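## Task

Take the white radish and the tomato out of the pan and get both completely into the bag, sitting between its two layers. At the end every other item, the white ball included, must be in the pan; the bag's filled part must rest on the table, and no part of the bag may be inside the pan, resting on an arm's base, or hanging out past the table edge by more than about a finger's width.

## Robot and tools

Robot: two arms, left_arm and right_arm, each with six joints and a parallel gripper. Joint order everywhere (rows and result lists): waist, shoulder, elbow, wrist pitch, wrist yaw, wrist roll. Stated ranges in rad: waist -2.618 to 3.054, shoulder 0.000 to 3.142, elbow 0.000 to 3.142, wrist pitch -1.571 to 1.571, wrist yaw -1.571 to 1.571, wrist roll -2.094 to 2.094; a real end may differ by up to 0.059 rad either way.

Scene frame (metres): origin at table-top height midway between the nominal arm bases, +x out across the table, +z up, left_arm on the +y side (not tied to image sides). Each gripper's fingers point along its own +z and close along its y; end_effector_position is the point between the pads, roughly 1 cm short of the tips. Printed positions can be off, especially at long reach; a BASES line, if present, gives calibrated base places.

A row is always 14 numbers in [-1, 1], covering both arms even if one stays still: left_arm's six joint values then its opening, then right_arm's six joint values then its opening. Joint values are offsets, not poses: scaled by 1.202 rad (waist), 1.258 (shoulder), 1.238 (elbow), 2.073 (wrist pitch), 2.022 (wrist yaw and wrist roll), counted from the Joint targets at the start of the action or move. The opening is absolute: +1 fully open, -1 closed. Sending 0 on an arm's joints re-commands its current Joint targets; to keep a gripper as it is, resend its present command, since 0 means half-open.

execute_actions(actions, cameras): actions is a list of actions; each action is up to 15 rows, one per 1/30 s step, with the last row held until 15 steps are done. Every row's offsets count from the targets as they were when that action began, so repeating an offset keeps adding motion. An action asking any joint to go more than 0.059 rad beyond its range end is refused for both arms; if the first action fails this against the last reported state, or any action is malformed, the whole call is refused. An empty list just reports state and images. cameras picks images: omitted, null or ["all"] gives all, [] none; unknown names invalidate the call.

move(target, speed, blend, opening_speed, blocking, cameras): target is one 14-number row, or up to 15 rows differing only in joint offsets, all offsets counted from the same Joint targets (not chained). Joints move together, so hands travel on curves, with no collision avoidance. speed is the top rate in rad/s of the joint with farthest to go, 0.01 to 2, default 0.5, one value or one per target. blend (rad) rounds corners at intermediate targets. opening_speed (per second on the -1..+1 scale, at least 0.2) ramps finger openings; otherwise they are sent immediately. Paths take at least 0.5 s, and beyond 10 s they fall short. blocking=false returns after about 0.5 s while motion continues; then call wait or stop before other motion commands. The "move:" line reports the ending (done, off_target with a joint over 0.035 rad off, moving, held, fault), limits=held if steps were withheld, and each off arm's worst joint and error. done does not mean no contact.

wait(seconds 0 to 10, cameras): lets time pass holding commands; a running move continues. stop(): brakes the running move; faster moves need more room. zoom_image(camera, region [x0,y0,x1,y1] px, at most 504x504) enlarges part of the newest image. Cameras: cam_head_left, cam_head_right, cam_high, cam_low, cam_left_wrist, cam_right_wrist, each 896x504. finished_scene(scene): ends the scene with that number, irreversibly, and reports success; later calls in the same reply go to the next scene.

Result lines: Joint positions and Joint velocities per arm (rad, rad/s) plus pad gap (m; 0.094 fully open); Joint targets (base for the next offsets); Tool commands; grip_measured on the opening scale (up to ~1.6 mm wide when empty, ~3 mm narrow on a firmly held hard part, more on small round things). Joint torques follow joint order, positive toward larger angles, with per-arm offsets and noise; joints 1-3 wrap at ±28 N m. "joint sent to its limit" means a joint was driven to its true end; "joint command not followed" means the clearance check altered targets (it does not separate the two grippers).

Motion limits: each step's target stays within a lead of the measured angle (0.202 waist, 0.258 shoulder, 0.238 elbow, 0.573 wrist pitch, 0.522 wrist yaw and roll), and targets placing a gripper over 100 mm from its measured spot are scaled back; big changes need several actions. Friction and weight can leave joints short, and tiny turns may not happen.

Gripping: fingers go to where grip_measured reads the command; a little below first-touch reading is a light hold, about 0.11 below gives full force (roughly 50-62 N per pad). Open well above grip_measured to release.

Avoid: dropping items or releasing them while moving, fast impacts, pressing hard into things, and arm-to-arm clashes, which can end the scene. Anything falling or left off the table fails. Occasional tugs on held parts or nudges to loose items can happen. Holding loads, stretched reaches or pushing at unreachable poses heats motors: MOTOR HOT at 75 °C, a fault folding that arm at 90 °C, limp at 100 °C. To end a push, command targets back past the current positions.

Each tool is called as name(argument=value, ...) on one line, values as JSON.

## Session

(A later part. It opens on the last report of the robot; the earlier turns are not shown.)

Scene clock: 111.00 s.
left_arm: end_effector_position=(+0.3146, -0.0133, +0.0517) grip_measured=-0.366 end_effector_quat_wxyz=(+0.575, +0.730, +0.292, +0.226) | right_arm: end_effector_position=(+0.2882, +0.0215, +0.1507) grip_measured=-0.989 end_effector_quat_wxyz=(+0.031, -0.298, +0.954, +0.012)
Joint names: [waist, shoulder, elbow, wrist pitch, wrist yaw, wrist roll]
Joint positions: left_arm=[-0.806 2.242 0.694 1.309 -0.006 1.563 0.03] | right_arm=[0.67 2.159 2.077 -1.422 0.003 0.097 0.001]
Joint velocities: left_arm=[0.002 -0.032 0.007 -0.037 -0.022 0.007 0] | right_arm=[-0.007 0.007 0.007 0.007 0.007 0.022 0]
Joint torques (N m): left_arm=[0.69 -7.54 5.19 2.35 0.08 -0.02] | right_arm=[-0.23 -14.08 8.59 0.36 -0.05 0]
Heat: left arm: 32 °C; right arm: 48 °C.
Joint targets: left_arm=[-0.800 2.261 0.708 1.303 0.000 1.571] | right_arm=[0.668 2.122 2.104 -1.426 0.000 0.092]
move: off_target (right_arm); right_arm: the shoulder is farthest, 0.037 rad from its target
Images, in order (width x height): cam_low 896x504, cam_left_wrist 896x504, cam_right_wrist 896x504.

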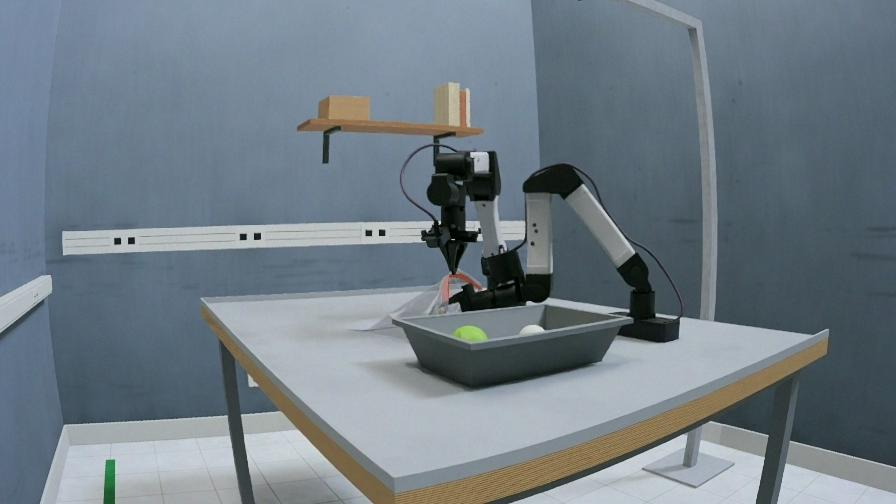

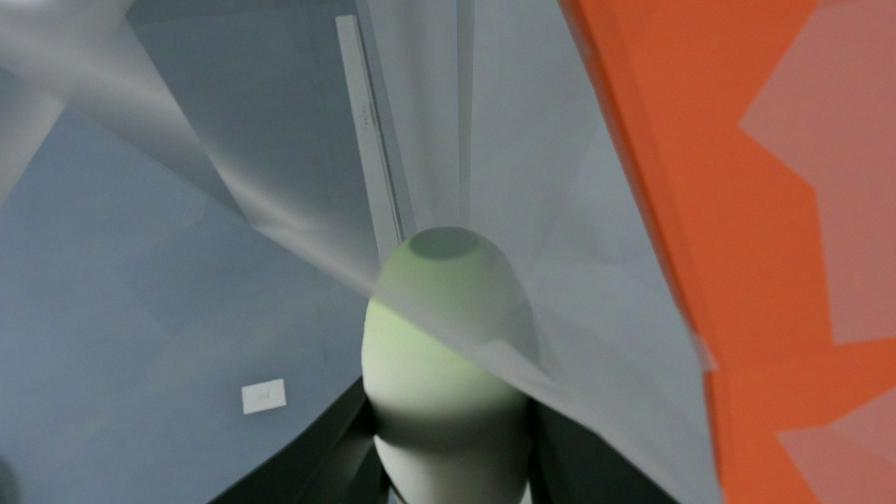

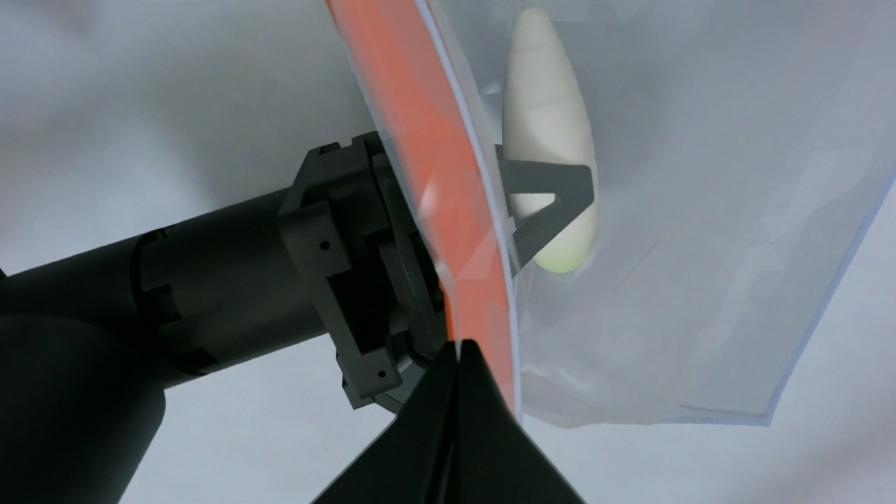

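execute_actions(actions=[], cameras=["cam_head_left", "cam_high", "cam_head_right"])

zoom_image(camera="cam_head_left", region=[300, 200, 500, 350])

zoom_image(camera="cam_high", region=[400, 220, 560, 360])

Scene clock: 112.00 s.
left_arm: end_effector_position=(+0.3146, -0.0133, +0.0517) grip_measured=-0.366 end_effector_quat_wxyz=(+0.575, +0.730, +0.292, +0.226) | right_arm: end_effector_position=(+0.2882, +0.0215, +0.1507) grip_measured=-0.989 end_effector_quat_wxyz=(+0.031, -0.298, +0.954, +0.012)
Joint names: [waist, shoulder, elbow, wrist pitch, wrist yaw, wrist roll]
Joint positions: left_arm=[-0.806 2.242 0.694 1.309 -0.006 1.563 0.03] | right_arm=[0.67 2.159 2.077 -1.422 0.003 0.097 0.001]
Joint velocities: left_arm=[-0.007 0.002 -0.007 -0.081 0.081 -0.081 0] | right_arm=[-0.007 0.002 -0.007 0.051 0.095 -0.007 0.001]
Joint torques (N m): left_arm=[0.69 -7.57 5.22 2.33 0.08 -0.02] | right_arm=[-0.24 -14.09 8.61 0.36 -0.05 0]
Heat: left arm: 32 °C; right arm: 48 °C.
Joint targets: left_arm=[-0.800 2.261 0.708 1.303 0.000 1.572] | right_arm=[0.668 2.122 2.104 -1.426 0.000 0.092]
Tool commands: left_gripper/opening=-0.5 right_gripper/opening=-1.0
Images, in order (width x height): cam_head_left 896x504, cam_head_right 896x504, cam_high 896x504.

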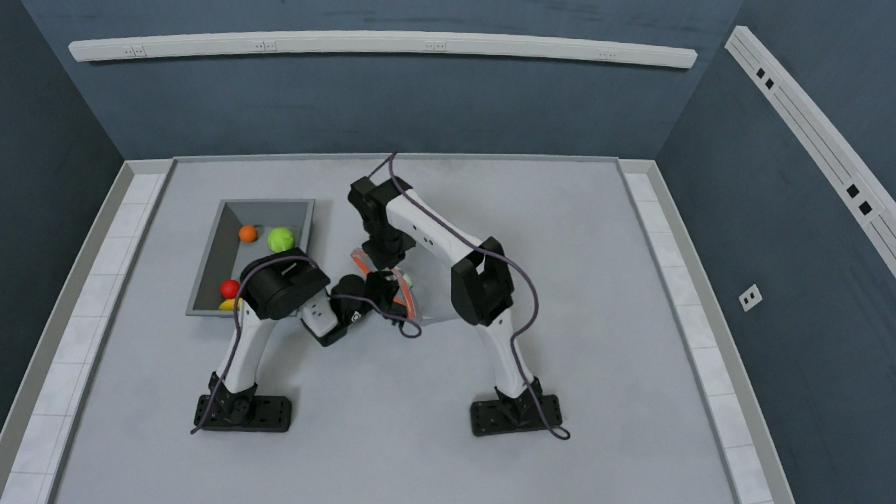

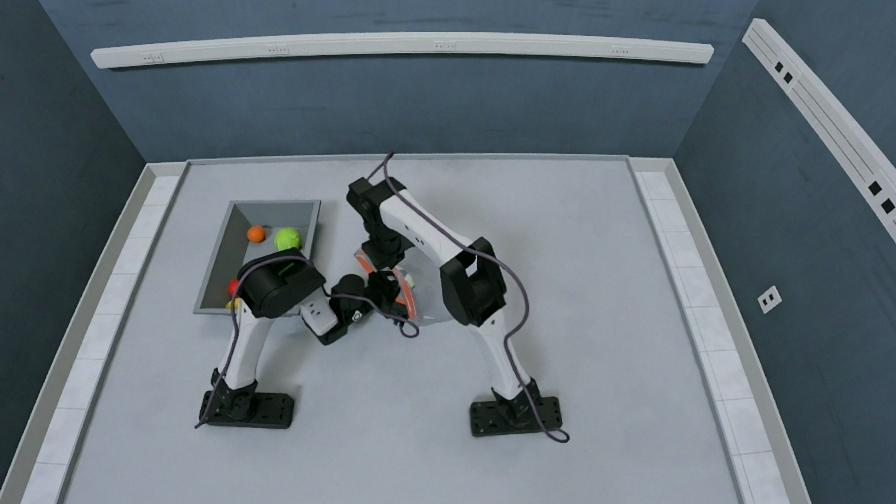

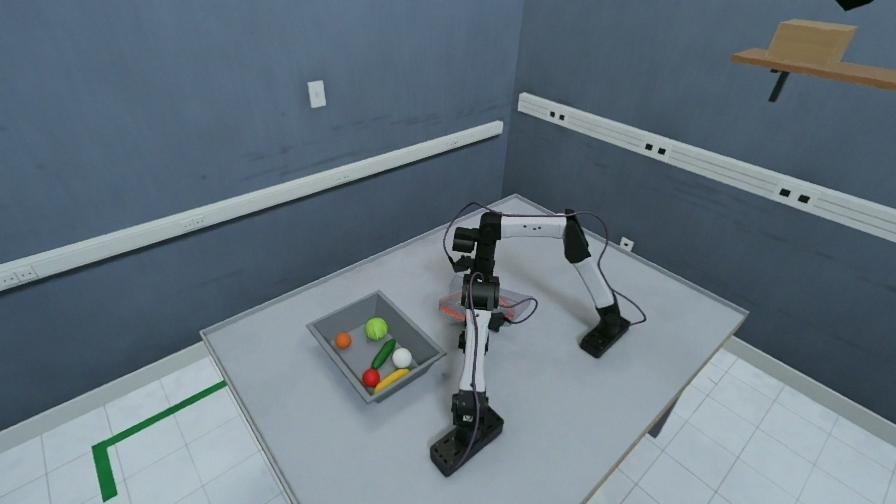

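Scaled by 2.520 from the camera's 896x504 image, which has a finer 1280x720 frame.

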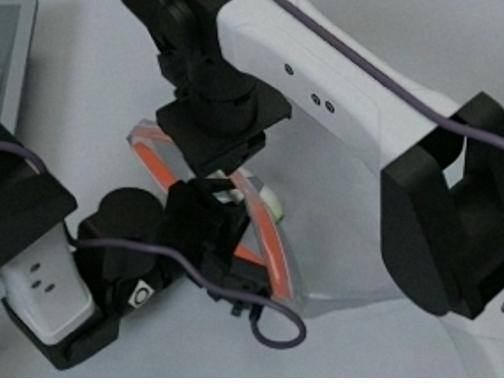

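Scaled by 3.150 from the camera's 896x504 image, which has a finer 1280x720 frame.

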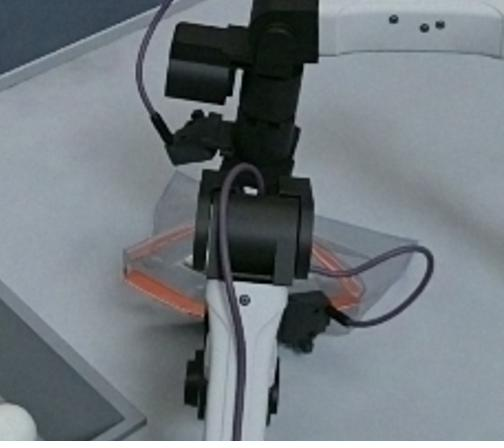

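move(target=[0, 0.0431, 0.0081, 0.0213, 0, 0, -0.5, 0, 0, 0, 0, 0, 0, -1], speed=0.1, cameras=["cam_left_wrist", "cam_right_wrist"])

Scene clock: 113.47 s.
left_arm: end_effector_position=(+0.3142, -0.0129, +0.0369) grip_measured=-0.366 end_effector_quat_wxyz=(+0.570, +0.734, +0.294, +0.224) | right_arm: end_effector_position=(+0.2882, +0.0215, +0.1507) grip_measured=-0.989 end_effector_quat_wxyz=(+0.031, -0.298, +0.954, +0.012)
Joint names: [waist, shoulder, elbow, wrist pitch, wrist yaw, wrist roll]
Joint positions: left_arm=[-0.806 2.295 0.704 1.34 -0.006 1.563 0.03] | right_arm=[0.67 2.159 2.077 -1.422 0.003 0.097 0.001]
Joint velocities: left_arm=[-0.002 0.022 -0.012 -0.007 0.037 0.007 0.001] | right_arm=[-0.012 -0.007 0.002 -0.022 0.081 0.022 0]
Joint torques (N m): left_arm=[0.66 -7.64 4.89 2.5 0.08 -0.03] | right_arm=[-0.23 -14.08 8.61 0.36 -0.05 0]
Heat: left arm: 32 °C; right arm: 48 °C.
Joint targets: left_arm=[-0.800 2.315 0.718 1.347 0.000 1.572] | right_arm=[0.668 2.122 2.104 -1.426 0.000 0.092]
move: off_target (right_arm); right_arm: the shoulder is farthest, 0.037 rad from its target
Images, in order (width x height): cam_left_wrist 896x504, cam_right_wrist 896x504.

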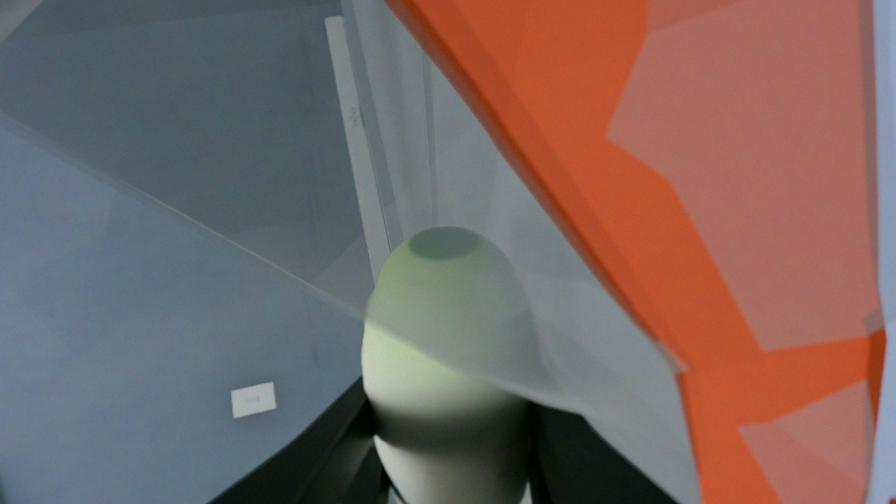

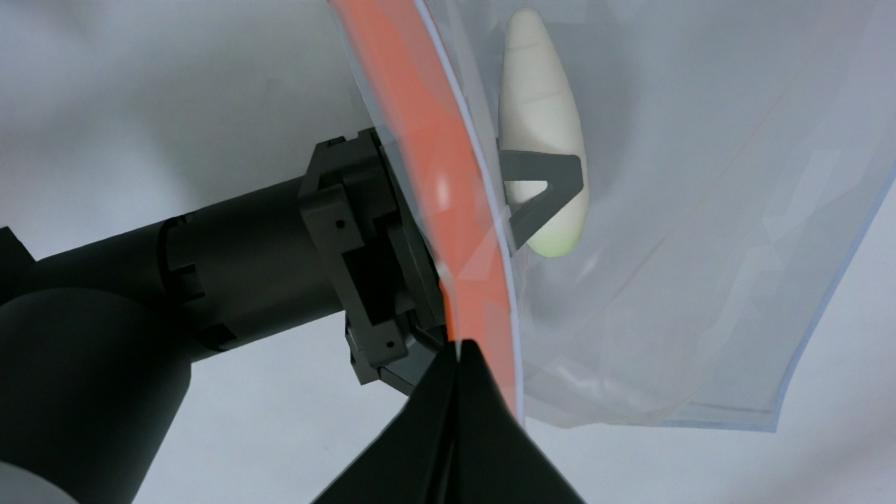

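Open slowly.

move(target=[0, 0, 0, 0, 0, 0, -0.05, 0, 0, 0, 0, 0, 0, -1], opening_speed=0.3, cameras=["cam_left_wrist", "cam_right_wrist"])

Scene clock: 115.37 s.
left_arm: end_effector_position=(+0.3145, -0.0132, +0.0379) grip_measured=-0.052 end_effector_quat_wxyz=(+0.572, +0.732, +0.293, +0.225) | right_arm: end_effector_position=(+0.2882, +0.0215, +0.1507) grip_measured=-0.989 end_effector_quat_wxyz=(+0.031, -0.298, +0.954, +0.012)
Joint names: [waist, shoulder, elbow, wrist pitch, wrist yaw, wrist roll]
Joint positions: left_arm=[-0.806 2.295 0.705 1.344 -0.006 1.563 0.045] | right_arm=[0.67 2.159 2.077 -1.422 0.003 0.097 0.001]
Joint velocities: left_arm=[-0.007 -0.007 0.002 -0.022 -0.022 0.007 0.002] | right_arm=[0.002 0.002 -0.012 -0.022 0.037 -0.007 -0.001]
Joint torques (N m): left_arm=[0.65 -7.64 4.86 2.45 0.08 -0.02] | right_arm=[-0.24 -14.08 8.61 0.36 -0.05 0.01]
Heat: left arm: 32 °C; right arm: 48 °C.
Joint targets: left_arm=[-0.800 2.315 0.718 1.347 0.000 1.571] | right_arm=[0.668 2.122 2.104 -1.426 0.000 0.092]
move: off_target (right_arm); right_arm: the shoulder is farthest, 0.037 rad from its target
Images, in order (width x height): cam_left_wrist 896x504, cam_right_wrist 896x504.

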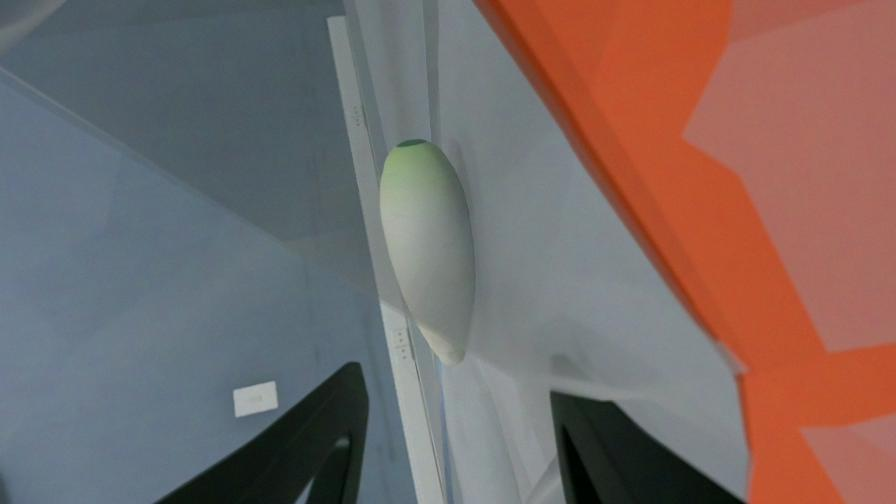

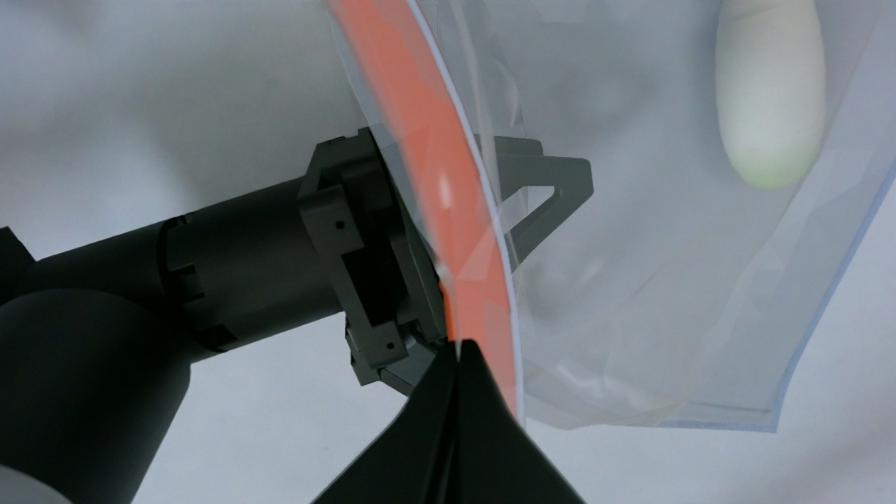

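move(target=[[0, -0.0429, -0.0081, -0.0212, 0, 0, -0.05, 0, 0, 0, 0, 0, 0, -1], [0, -0.1233, -0.1489, -0.01, 0, 0, -0.05, 0, 0, 0, 0, 0, 0, -1], [0, -0.5801, -0.1622, -0.424, 0, 0, -0.05, 0, 0, 0, 0, 0, 0, -1], [0, -0.8683, -0.1687, -0.595, 0, 0, -0.05, 0, 0, 0, 0, 0, 0, -1], [0, -0.9457, -0.0101, -0.7367, 0, 0, -0.05, 0, 0, 0, 0, 0, 0, -1]], speed=[0.2, 0.3, 0.5, 0.7, 0.7], blend=[0.02, 0.03, 0.05, 0.05, 0], cameras=["cam_head_left", "cam_left_wrist", "cam_right_wrist"])

Scene clock: 120.67 s.
left_arm: end_effector_position=(+0.2250, +0.0829, +0.1946) grip_measured=-0.052 end_effector_quat_wxyz=(+0.431, +0.823, +0.329, +0.171) | right_arm: end_effector_position=(+0.2882, +0.0215, +0.1507) grip_measured=-0.989 end_effector_quat_wxyz=(+0.031, -0.298, +0.954, +0.012)
Joint names: [waist, shoulder, elbow, wrist pitch, wrist yaw, wrist roll]
Joint positions: left_arm=[-0.806 1.133 0.689 -0.163 -0.006 1.563 0.045] | right_arm=[0.67 2.159 2.077 -1.422 0.003 0.097 0.001]
Joint velocities: left_arm=[-0.007 0.007 0.007 -0.037 -0.037 0.051 0] | right_arm=[-0.012 -0.007 -0.002 0.007 0.022 0.037 -0.001]
Joint torques (N m): left_arm=[0.7 -4.04 10 1.96 0.1 -0.02] | right_arm=[-0.23 -14.06 8.61 0.37 -0.05 0]
Heat: left arm: 33 °C; right arm: 49 °C.
Joint targets: left_arm=[-0.800 1.126 0.705 -0.180 0.000 1.572] | right_arm=[0.668 2.122 2.104 -1.426 0.000 0.092]
move: off_target (right_arm); right_arm: the shoulder is farthest, 0.037 rad from its target
Images, in order (width x height): cam_head_left 896x504, cam_left_wrist 896x504, cam_right_wrist 896x504.

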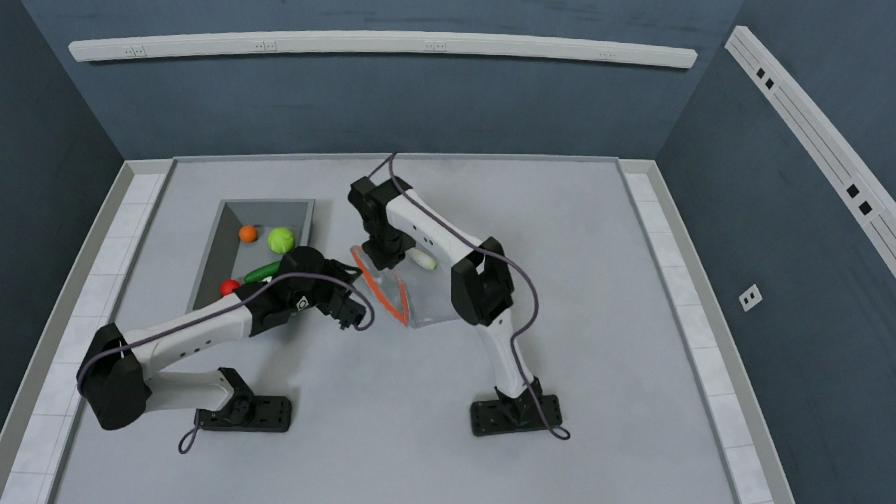

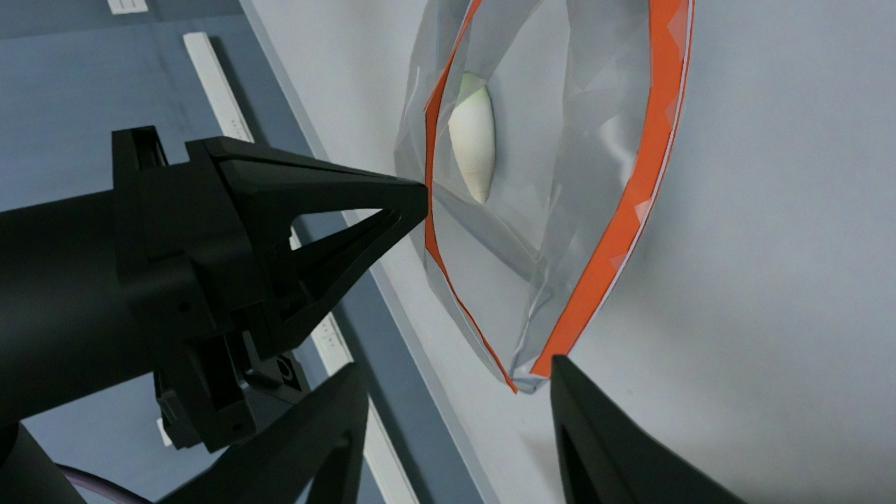

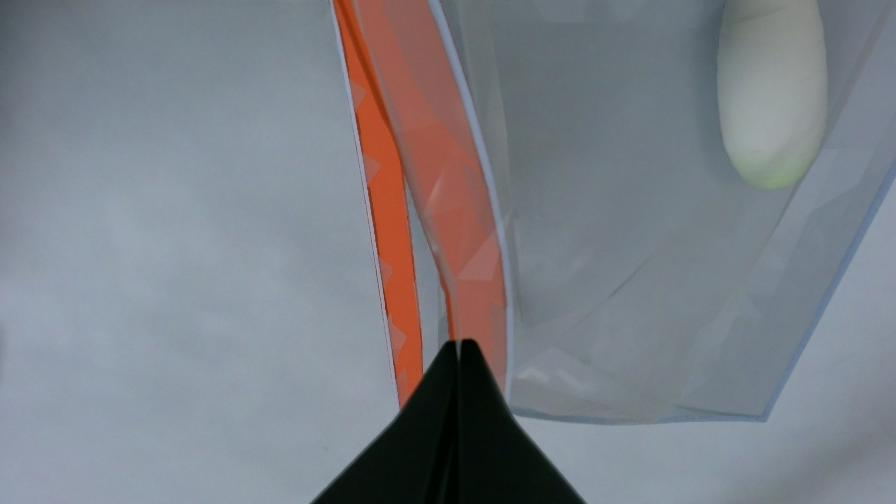

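move(target=[0.8586, 0.5646, 0.6358, -0.5049, 0, -0.6627, 0.6, 0, 0, 0, 0, 0, 0, -1], speed=0.9, opening_speed=0.6, cameras=["cam_left_wrist"])

Scene clock: 123.33 s.
left_arm: end_effector_position=(+0.3105, +0.4177, +0.1292) grip_measured=+0.598 end_effector_quat_wxyz=(+0.003, +0.011, +1.000, +0.002) | right_arm: end_effector_position=(+0.2882, +0.0215, +0.1507) grip_measured=-0.989 end_effector_quat_wxyz=(+0.031, -0.298, +0.954, +0.012)
Joint names: [waist, shoulder, elbow, wrist pitch, wrist yaw, wrist roll]
Joint positions: left_arm=[0.235 1.82 1.471 -1.214 -0.003 0.241 0.075] | right_arm=[0.67 2.159 2.077 -1.422 0.003 0.097 0.001]
Joint velocities: left_arm=[-0.012 -0.007 0.017 -0.007 0.051 -0.081 -0.001] | right_arm=[0.007 0.002 -0.017 -0.037 -0.066 0.022 -0.001]
Joint torques (N m): left_arm=[0.01 -7.13 9.01 0.3 0.05 -0.11] | right_arm=[-0.23 -14.06 8.62 0.37 -0.06 0]
Heat: left arm: 32 °C; right arm: 49 °C.
Joint targets: left_arm=[0.232 1.836 1.492 -1.227 0.000 0.232] | right_arm=[0.668 2.122 2.104 -1.426 0.000 0.092]
move: off_target (right_arm); right_arm: the shoulder is farthest, 0.037 rad from its target
Images, in order (width x height): cam_left_wrist 896x504.

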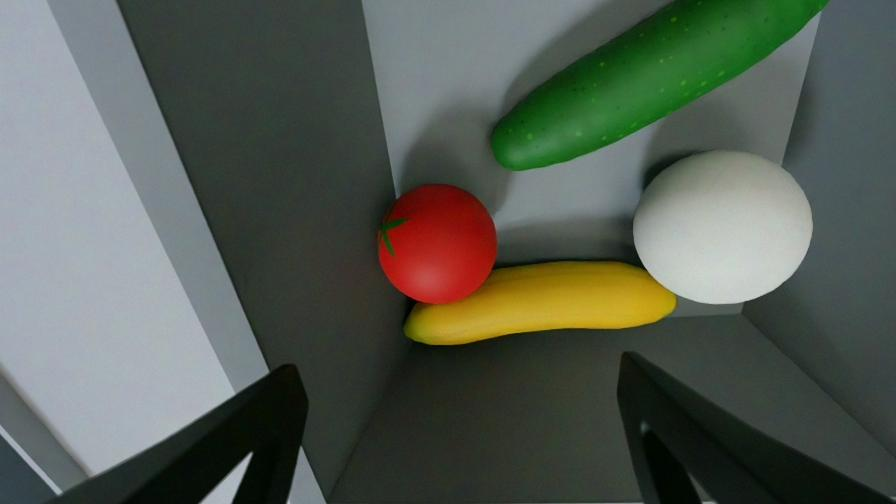

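move(target=[0.0133, 0.0087, -0.1796, 0.1126, 0, 0.0079, 0.6, 0, 0, 0, 0, 0, 0, -1], speed=0.4, cameras=["cam_left_wrist"])

Scene clock: 125.37 s.
left_arm: end_effector_position=(+0.3039, +0.4184, +0.0779) grip_measured=+0.598 end_effector_quat_wxyz=(+0.006, +0.007, +1.000, +0.003) | right_arm: end_effector_position=(+0.2882, +0.0215, +0.1507) grip_measured=-0.989 end_effector_quat_wxyz=(+0.031, -0.298, +0.954, +0.012)
Joint names: [waist, shoulder, elbow, wrist pitch, wrist yaw, wrist roll]
Joint positions: left_arm=[0.241 1.833 1.279 -1.004 -0.003 0.241 0.075] | right_arm=[0.67 2.159 2.077 -1.422 0.003 0.097 0.001]
Joint velocities: left_arm=[0.007 0.017 -0.007 -0.051 -0.11 0.095 0] | right_arm=[-0.007 0.002 0.007 -0.066 -0.051 -0.066 0]
Joint torques (N m): left_arm=[0.72 -7.09 5.82 0.54 0.05 0.02] | right_arm=[-0.24 -14.06 8.62 0.37 -0.05 0]
Heat: left arm: 32 °C; right arm: 49 °C.
Joint targets: left_arm=[0.248 1.847 1.270 -0.993 0.000 0.248] | right_arm=[0.668 2.122 2.104 -1.426 0.000 0.092]
move: off_target (right_arm); right_arm: the shoulder is farthest, 0.037 rad from its target
Images, in order (width x height): cam_left_wrist 896x504.

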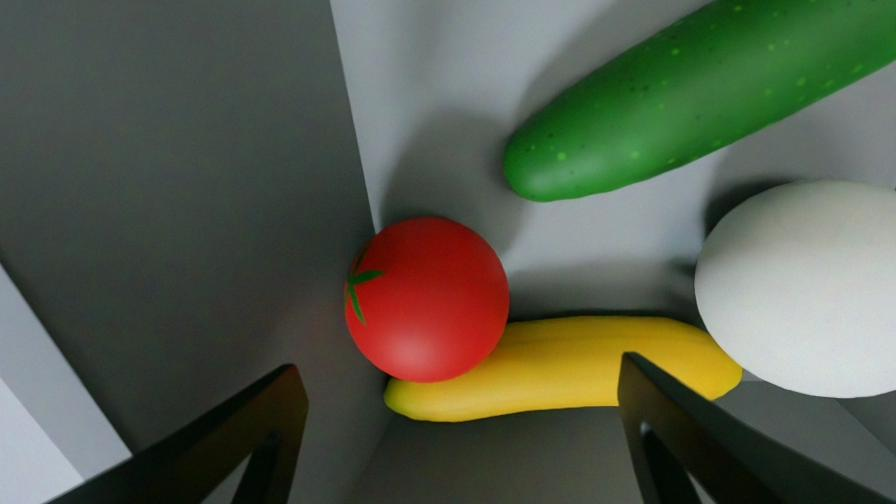

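execute_actions(actions=[], cameras=["cam_left_wrist", "cam_high"])

Scene clock: 127.40 s.
left_arm: end_effector_position=(+0.3042, +0.4185, +0.0779) grip_measured=+0.598 end_effector_quat_wxyz=(+0.007, +0.007, +1.000, +0.003) | right_arm: end_effector_position=(+0.2882, +0.0215, +0.1507) grip_measured=-0.989 end_effector_quat_wxyz=(+0.031, -0.298, +0.954, +0.012)
Joint names: [waist, shoulder, elbow, wrist pitch, wrist yaw, wrist roll]
Joint positions: left_arm=[0.241 1.833 1.279 -1.003 -0.003 0.241 0.075] | right_arm=[0.67 2.159 2.077 -1.422 0.003 0.097 0.001]
Joint velocities: left_arm=[0.002 0.002 -0.002 -0.022 -0.007 -0.022 -0.001] | right_arm=[-0.022 0.007 -0.022 -0.007 -0.081 -0.037 0.001]
Joint torques (N m): left_arm=[0.75 -7.12 5.85 0.54 0.05 0.02] | right_arm=[-0.24 -14.06 8.58 0.36 -0.05 0]
Heat: left arm: 32 °C; right arm: 49 °C.
Joint targets: left_arm=[0.248 1.847 1.270 -0.993 0.000 0.248] | right_arm=[0.668 2.122 2.104 -1.426 0.000 0.092]
Tool commands: left_gripper/opening=+0.6 right_gripper/opening=-1.0
Images, in order (width x height): cam_high 896x504, cam_left_wrist 896x504.

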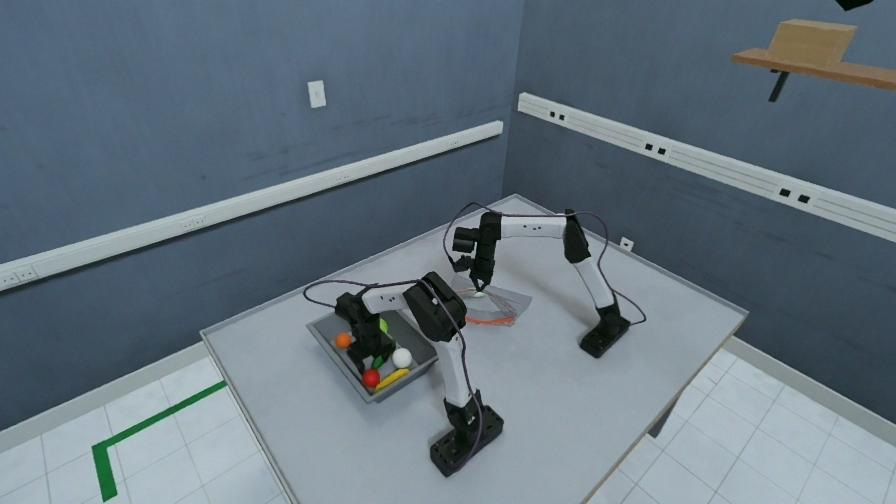

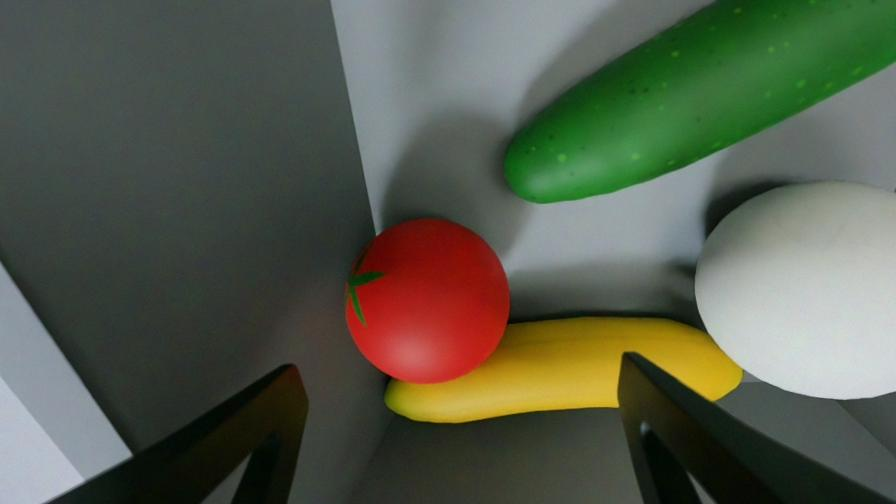

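move(target=[-0.0216, 0.0148, -0.0632, 0.0463, 0, -0.0129, 0.85, 0, 0, 0, 0, 0, 0, -1], speed=0.15, cameras=["cam_left_wrist"])

Scene clock: 129.87 s.
left_arm: end_effector_position=(+0.3017, +0.4135, +0.0549) grip_measured=+0.848 end_effector_quat_wxyz=(+0.008, +0.009, +1.000, +0.003) | right_arm: end_effector_position=(+0.2882, +0.0215, +0.1507) grip_measured=-0.989 end_effector_quat_wxyz=(+0.031, -0.298, +0.954, +0.012)
Joint names: [waist, shoulder, elbow, wrist pitch, wrist yaw, wrist roll]
Joint positions: left_arm=[0.228 1.849 1.202 -0.908 -0.003 0.231 0.087] | right_arm=[0.67 2.159 2.077 -1.422 0.003 0.097 0.001]
Joint velocities: left_arm=[-0.007 -0.002 0.002 -0.022 0.007 0.022 -0.001] | right_arm=[-0.007 -0.002 -0.037 0.022 -0.037 -0.066 0]
Joint torques (N m): left_arm=[-0.29 -6.87 5.38 0.55 0.05 -0.13] | right_arm=[-0.24 -14.09 8.61 0.36 -0.05 0]
Heat: left arm: 32 °C; right arm: 50 °C.
Joint targets: left_arm=[0.222 1.866 1.192 -0.897 0.000 0.221] | right_arm=[0.668 2.122 2.104 -1.426 0.000 0.092]
move: off_target (right_arm); right_arm: the shoulder is farthest, 0.037 rad from its target
Images, in order (width x height): cam_left_wrist 896x504.

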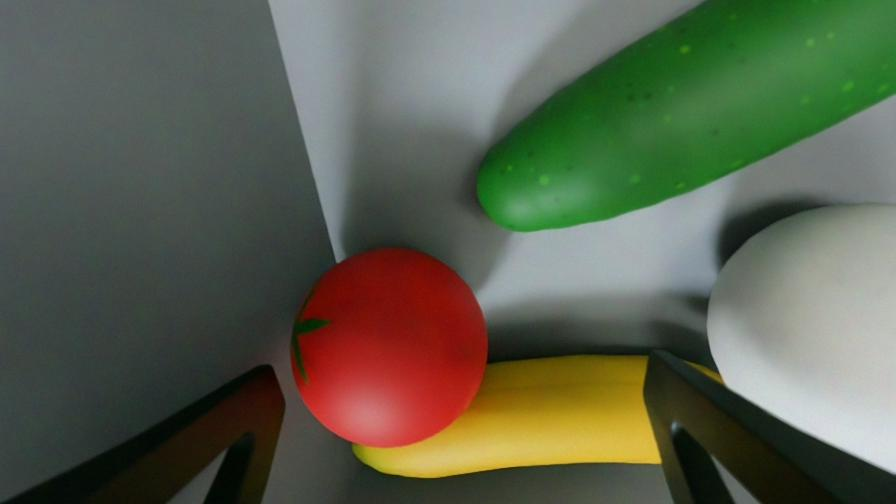

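move(target=[[0.0283, 0.0, 0.0, 0.0, 0, 0.0168, 0.85, 0, 0, 0, 0, 0, 0, -1],[0.0283, 0.0036, -0.0307, 0.0206, 0, 0.0168, 0.85, 0, 0, 0, 0, 0, 0, -1]], speed=0.1, cameras=["cam_left_wrist"])

Scene clock: 131.60 s.
left_arm: end_effector_position=(+0.2959, +0.4187, +0.0458) grip_measured=+0.848 end_effector_quat_wxyz=(+0.007, +0.006, +1.000, +0.001) | right_arm: end_effector_position=(+0.2882, +0.0215, +0.1507) grip_measured=-0.989 end_effector_quat_wxyz=(+0.031, -0.298, +0.954, +0.012)
Joint names: [waist, shoulder, elbow, wrist pitch, wrist yaw, wrist roll]
Joint positions: left_arm=[0.249 1.851 1.165 -0.872 0 0.246 0.087] | right_arm=[0.67 2.159 2.077 -1.422 0.003 0.097 0.001]
Joint velocities: left_arm=[-0.012 0.017 -0.007 -0.022 0.066 -0.022 -0.001] | right_arm=[-0.007 -0.012 -0.002 0.037 -0.081 -0.022 0]
Joint torques (N m): left_arm=[0.72 -6.58 5.23 0.63 0.03 0.04] | right_arm=[-0.23 -14.09 8.61 0.36 -0.05 0]
Heat: left arm: 31 °C; right arm: 50 °C.
Joint targets: left_arm=[0.256 1.870 1.154 -0.855 0.000 0.255] | right_arm=[0.668 2.122 2.104 -1.426 0.000 0.092]
move: off_target (right_arm); right_arm: the shoulder is farthest, 0.037 rad from its target
Images, in order (width x height): cam_left_wrist 896x504.

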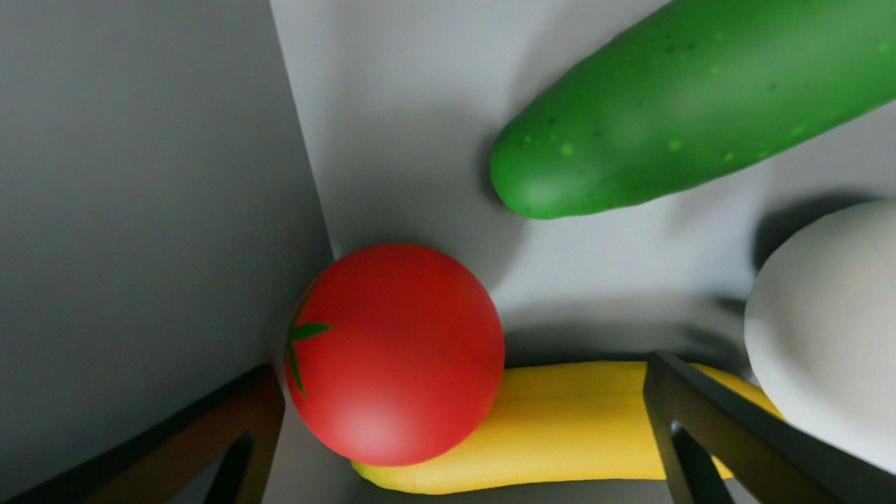

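move(target=[-0.0649, 0, 0, 0, 0, -0.0386, 0.85, 0, 0, 0, 0, 0, 0, -1], speed=0.1, cameras=["cam_left_wrist"])

Scene clock: 133.30 s.
left_arm: end_effector_position=(+0.3022, +0.3980, +0.0459) grip_measured=+0.848 end_effector_quat_wxyz=(+0.011, +0.010, +1.000, +0.002) | right_arm: end_effector_position=(+0.2882, +0.0215, +0.1507) grip_measured=-0.989 end_effector_quat_wxyz=(+0.031, -0.298, +0.954, +0.012)
Joint names: [waist, shoulder, elbow, wrist pitch, wrist yaw, wrist roll]
Joint positions: left_arm=[0.183 1.851 1.165 -0.864 0 0.187 0.087] | right_arm=[0.67 2.159 2.077 -1.422 0.003 0.097 0.001]
Joint velocities: left_arm=[-0.012 0.007 0.012 -0.022 0.051 0.051 0] | right_arm=[0.007 0.012 -0.022 0.007 -0.007 0.095 0.001]
Joint torques (N m): left_arm=[-0.17 -6.61 5.24 0.56 0.02 -0.13] | right_arm=[-0.23 -14.06 8.61 0.36 -0.05 0]
Heat: left arm: 31 °C; right arm: 50 °C.
Joint targets: left_arm=[0.178 1.870 1.154 -0.855 0.000 0.177] | right_arm=[0.668 2.122 2.104 -1.426 0.000 0.092]
move: off_target (right_arm); right_arm: the shoulder is farthest, 0.037 rad from its target
Images, in order (width x height): cam_left_wrist 896x504.

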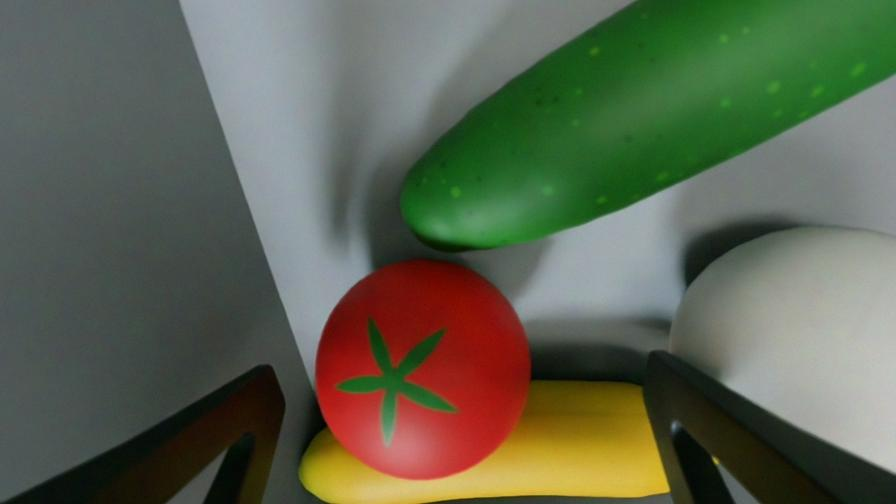

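move(target=[[0.0349, 0.0, 0.0, 0.0, 0, 0.0208, 0.6, 0, 0, 0, 0, 0, 0, -1],[0.0349, 0.0223, -0.0171, 0.0238, 0, 0.0208, 0.6, 0, 0, 0, 0, 0, 0, -1]], speed=0.1, opening_speed=0.5, cameras=["cam_left_wrist"])

Scene clock: 135.33 s.
left_arm: end_effector_position=(+0.3009, +0.4086, +0.0318) grip_measured=+0.602 end_effector_quat_wxyz=(+0.009, +0.005, +1.000, +0.002) | right_arm: end_effector_position=(+0.2882, +0.0215, +0.1507) grip_measured=-0.989 end_effector_quat_wxyz=(+0.031, -0.298, +0.954, +0.012)
Joint names: [waist, shoulder, elbow, wrist pitch, wrist yaw, wrist roll]
Joint positions: left_arm=[0.216 1.881 1.143 -0.816 0 0.21 0.075] | right_arm=[0.67 2.159 2.077 -1.422 0.003 0.097 0.001]
Joint velocities: left_arm=[-0.012 0.002 -0.012 0.081 0.007 -0.066 0.001] | right_arm=[0.007 0.022 0.002 -0.007 -0.022 -0.022 0]
Joint torques (N m): left_arm=[0.54 -6.89 5.19 0.54 0.02 0.04] | right_arm=[-0.23 -14.09 8.59 0.37 -0.05 0]
Heat: left arm: 31 °C; right arm: 50 °C.
Joint targets: left_arm=[0.220 1.898 1.133 -0.805 0.000 0.219] | right_arm=[0.668 2.122 2.104 -1.426 0.000 0.092]
move: off_target (right_arm); right_arm: the shoulder is farthest, 0.037 rad from its target
Images, in order (width x height): cam_left_wrist 896x504.

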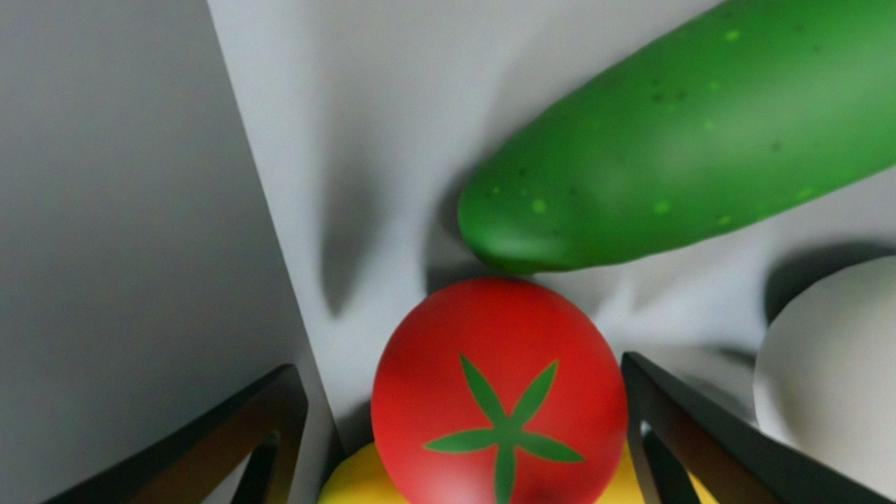

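move(target=[-0.0250, 0.0081, 0.0116, -0.0024, 0, -0.0143, 0.6, 0, 0, 0, 0, 0, 0, -1], speed=0.1, cameras=[])

move(target=[0, 0, 0, 0, 0, 0, 0.0, 0, 0, 0, 0, 0, 0, -1], opening_speed=0.5, cameras=["cam_left_wrist"])

Scene clock: 136.77 s.
left_arm: end_effector_position=(+0.3013, +0.4019, +0.0290) grip_measured=+0.602 end_effector_quat_wxyz=(+0.005, +0.010, +1.000, +0.001) | right_arm: end_effector_position=(+0.2882, +0.0215, +0.1507) grip_measured=-0.989 end_effector_quat_wxyz=(+0.031, -0.298, +0.954, +0.012)
Joint names: [waist, shoulder, elbow, wrist pitch, wrist yaw, wrist roll]
Joint positions: left_arm=[0.195 1.89 1.143 -0.815 0 0.2 0.075] | right_arm=[0.67 2.159 2.077 -1.422 0.003 0.097 0.001]
Joint velocities: left_arm=[-0.022 -0.012 0.002 -0.022 -0.007 -0.022 0] | right_arm=[0.017 0.012 -0.007 0.022 -0.051 0.037 0.001]
Joint torques (N m): left_arm=[-0.18 -6.83 6.57 0.49 0.01 -0.1] | right_arm=[-0.23 -14.05 8.61 0.37 -0.05 0]
Heat: left arm: 31 °C; right arm: 50 °C.
Joint targets: left_arm=[0.190 1.908 1.147 -0.810 0.000 0.190] | right_arm=[0.668 2.122 2.104 -1.426 0.000 0.092]
move: off_target (right_arm); right_arm: the shoulder is farthest, 0.037 rad from its target
No camera images: "cameras" was empty.

Scene clock: 138.17 s.
left_arm: end_effector_position=(+0.3013, +0.4019, +0.0290) grip_measured=+0.007 end_effector_quat_wxyz=(+0.005, +0.010, +1.000, +0.001) | right_arm: end_effector_position=(+0.2882, +0.0215, +0.1507) grip_measured=-0.989 end_effector_quat_wxyz=(+0.031, -0.298, +0.954, +0.012)
Joint names: [waist, shoulder, elbow, wrist pitch, wrist yaw, wrist roll]
Joint positions: left_arm=[0.195 1.89 1.143 -0.815 0 0.199 0.047] | right_arm=[0.67 2.159 2.077 -1.422 0.003 0.097 0.001]
Joint velocities: left_arm=[0.002 -0.027 -0.017 0.007 -0.007 0.022 -0.008] | right_arm=[-0.012 -0.007 -0.027 0.022 -0.037 0.022 0.001]
Joint torques (N m): left_arm=[-0.18 -6.84 6.56 0.48 0.02 -0.12] | right_arm=[-0.24 -14.06 8.59 0.36 -0.05 0]
Heat: left arm: 31 °C; right arm: 50 °C.
Joint targets: left_arm=[0.190 1.908 1.147 -0.810 0.000 0.191] | right_arm=[0.668 2.122 2.104 -1.426 0.000 0.092]
move: off_target (right_arm); right_arm: the shoulder is farthest, 0.037 rad from its target
Images, in order (width x height): cam_left_wrist 896x504.

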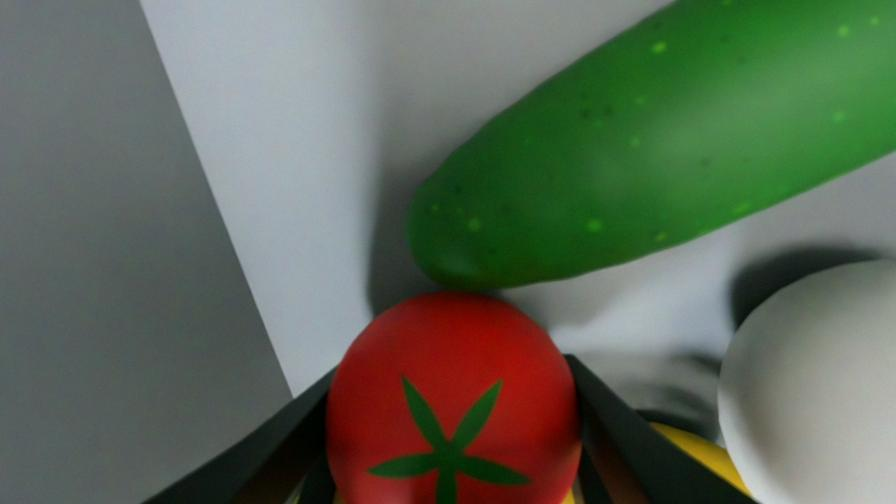

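move(target=[0, 0, 0, 0, 0, 0, -0.12, 0, 0, 0, 0, 0, 0, -1], opening_speed=0.3, cameras=["cam_left_wrist"])

Scene clock: 139.03 s.
left_arm: end_effector_position=(+0.3013, +0.4019, +0.0290) grip_measured=-0.037 end_effector_quat_wxyz=(+0.005, +0.010, +1.000, +0.001) | right_arm: end_effector_position=(+0.2882, +0.0215, +0.1507) grip_measured=-0.989 end_effector_quat_wxyz=(+0.031, -0.298, +0.954, +0.012)
Joint names: [waist, shoulder, elbow, wrist pitch, wrist yaw, wrist roll]
Joint positions: left_arm=[0.195 1.89 1.143 -0.815 0 0.199 0.045] | right_arm=[0.67 2.159 2.077 -1.422 0.003 0.097 0.001]
Joint velocities: left_arm=[-0.002 -0.022 0.012 -0.007 0.051 0.081 0] | right_arm=[-0.002 -0.002 -0.012 0.022 -0.022 0.11 -0.001]
Joint torques (N m): left_arm=[-0.16 -6.83 6.53 0.48 0.02 -0.12] | right_arm=[-0.23 -14.06 8.61 0.36 -0.05 0]
Heat: left arm: 31 °C; right arm: 50 °C.
Joint targets: left_arm=[0.190 1.908 1.147 -0.810 0.000 0.191] | right_arm=[0.668 2.122 2.104 -1.426 0.000 0.092]
move: off_target (right_arm); right_arm: the shoulder is farthest, 0.037 rad from its target
Images, in order (width x height): cam_left_wrist 896x504.

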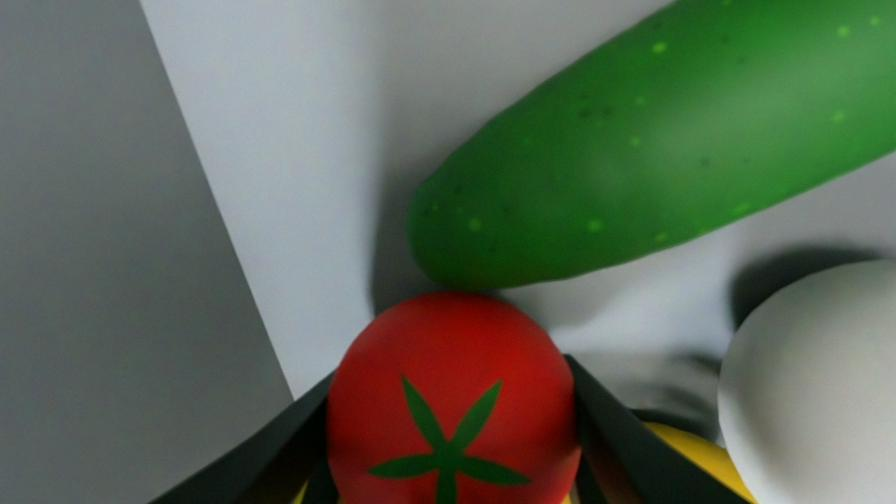

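move(target=[[0, -0.0672, 0.1019, -0.1015, 0, 0, -0.2, 0, 0, 0, 0, 0, 0, -1],[0, -0.1037, 0.2839, -0.2324, 0, 0, -0.2, 0, 0, 0, 0, 0, 0, -1],[0, -0.0986, 0.4187, -0.3098, 0, 0, -0.2, 0, 0, 0, 0, 0, 0, -1]], speed=[0.25, 0.5, 0.5], blend=0.03, cameras=["cam_left_wrist", "cam_head_left"])

Scene clock: 142.03 s.
left_arm: end_effector_position=(+0.3018, +0.4020, +0.1784) grip_measured=-0.040 end_effector_quat_wxyz=(-0.013, +0.010, +1.000, -0.003) | right_arm: end_effector_position=(+0.2882, +0.0215, +0.1507) grip_measured=-0.989 end_effector_quat_wxyz=(+0.031, -0.298, +0.954, +0.012)
Joint names: [waist, shoulder, elbow, wrist pitch, wrist yaw, wrist roll]
Joint positions: left_arm=[0.195 1.805 1.648 -1.44 0 0.199 0.045] | right_arm=[0.67 2.159 2.077 -1.422 0.003 0.097 0.001]
Joint velocities: left_arm=[0.002 -0.012 -0.002 -0.051 -0.022 0.022 0] | right_arm=[-0.002 0.007 -0.007 -0.081 -0.007 -0.022 0]
Joint torques (N m): left_arm=[-0.21 -9.77 8.61 0.19 0.02 -0.13] | right_arm=[-0.23 -14.06 8.61 0.36 -0.05 0]
Heat: left arm: 32 °C; right arm: 51 °C.
Joint targets: left_arm=[0.190 1.784 1.665 -1.452 0.000 0.191] | right_arm=[0.668 2.122 2.104 -1.426 0.000 0.092]
move: off_target (right_arm); right_arm: the shoulder is farthest, 0.037 rad from its target
Images, in order (width x height): cam_head_left 896x504, cam_left_wrist 896x504.

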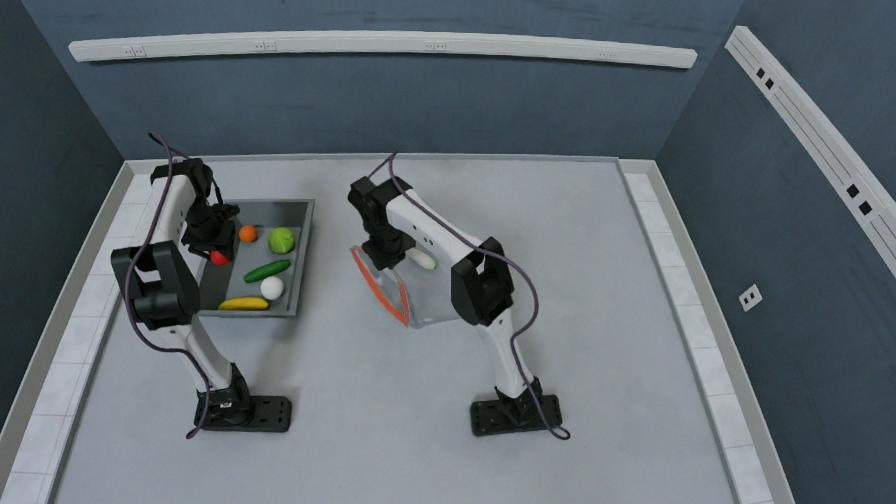

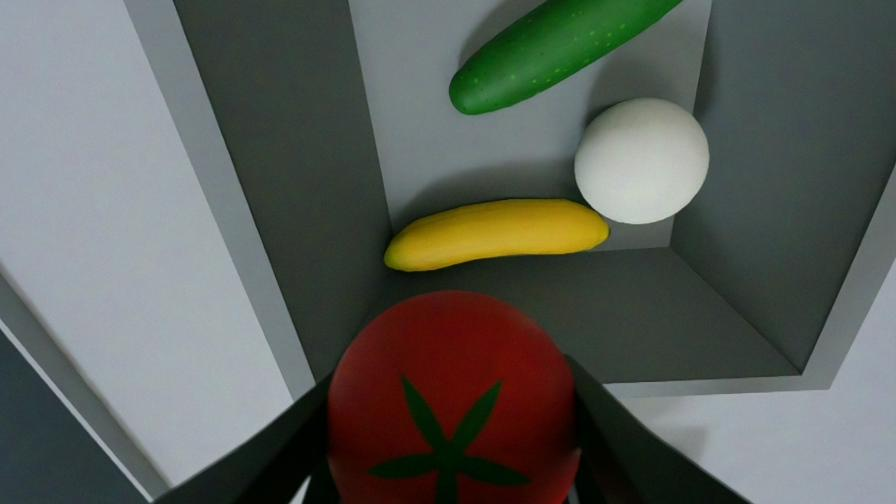

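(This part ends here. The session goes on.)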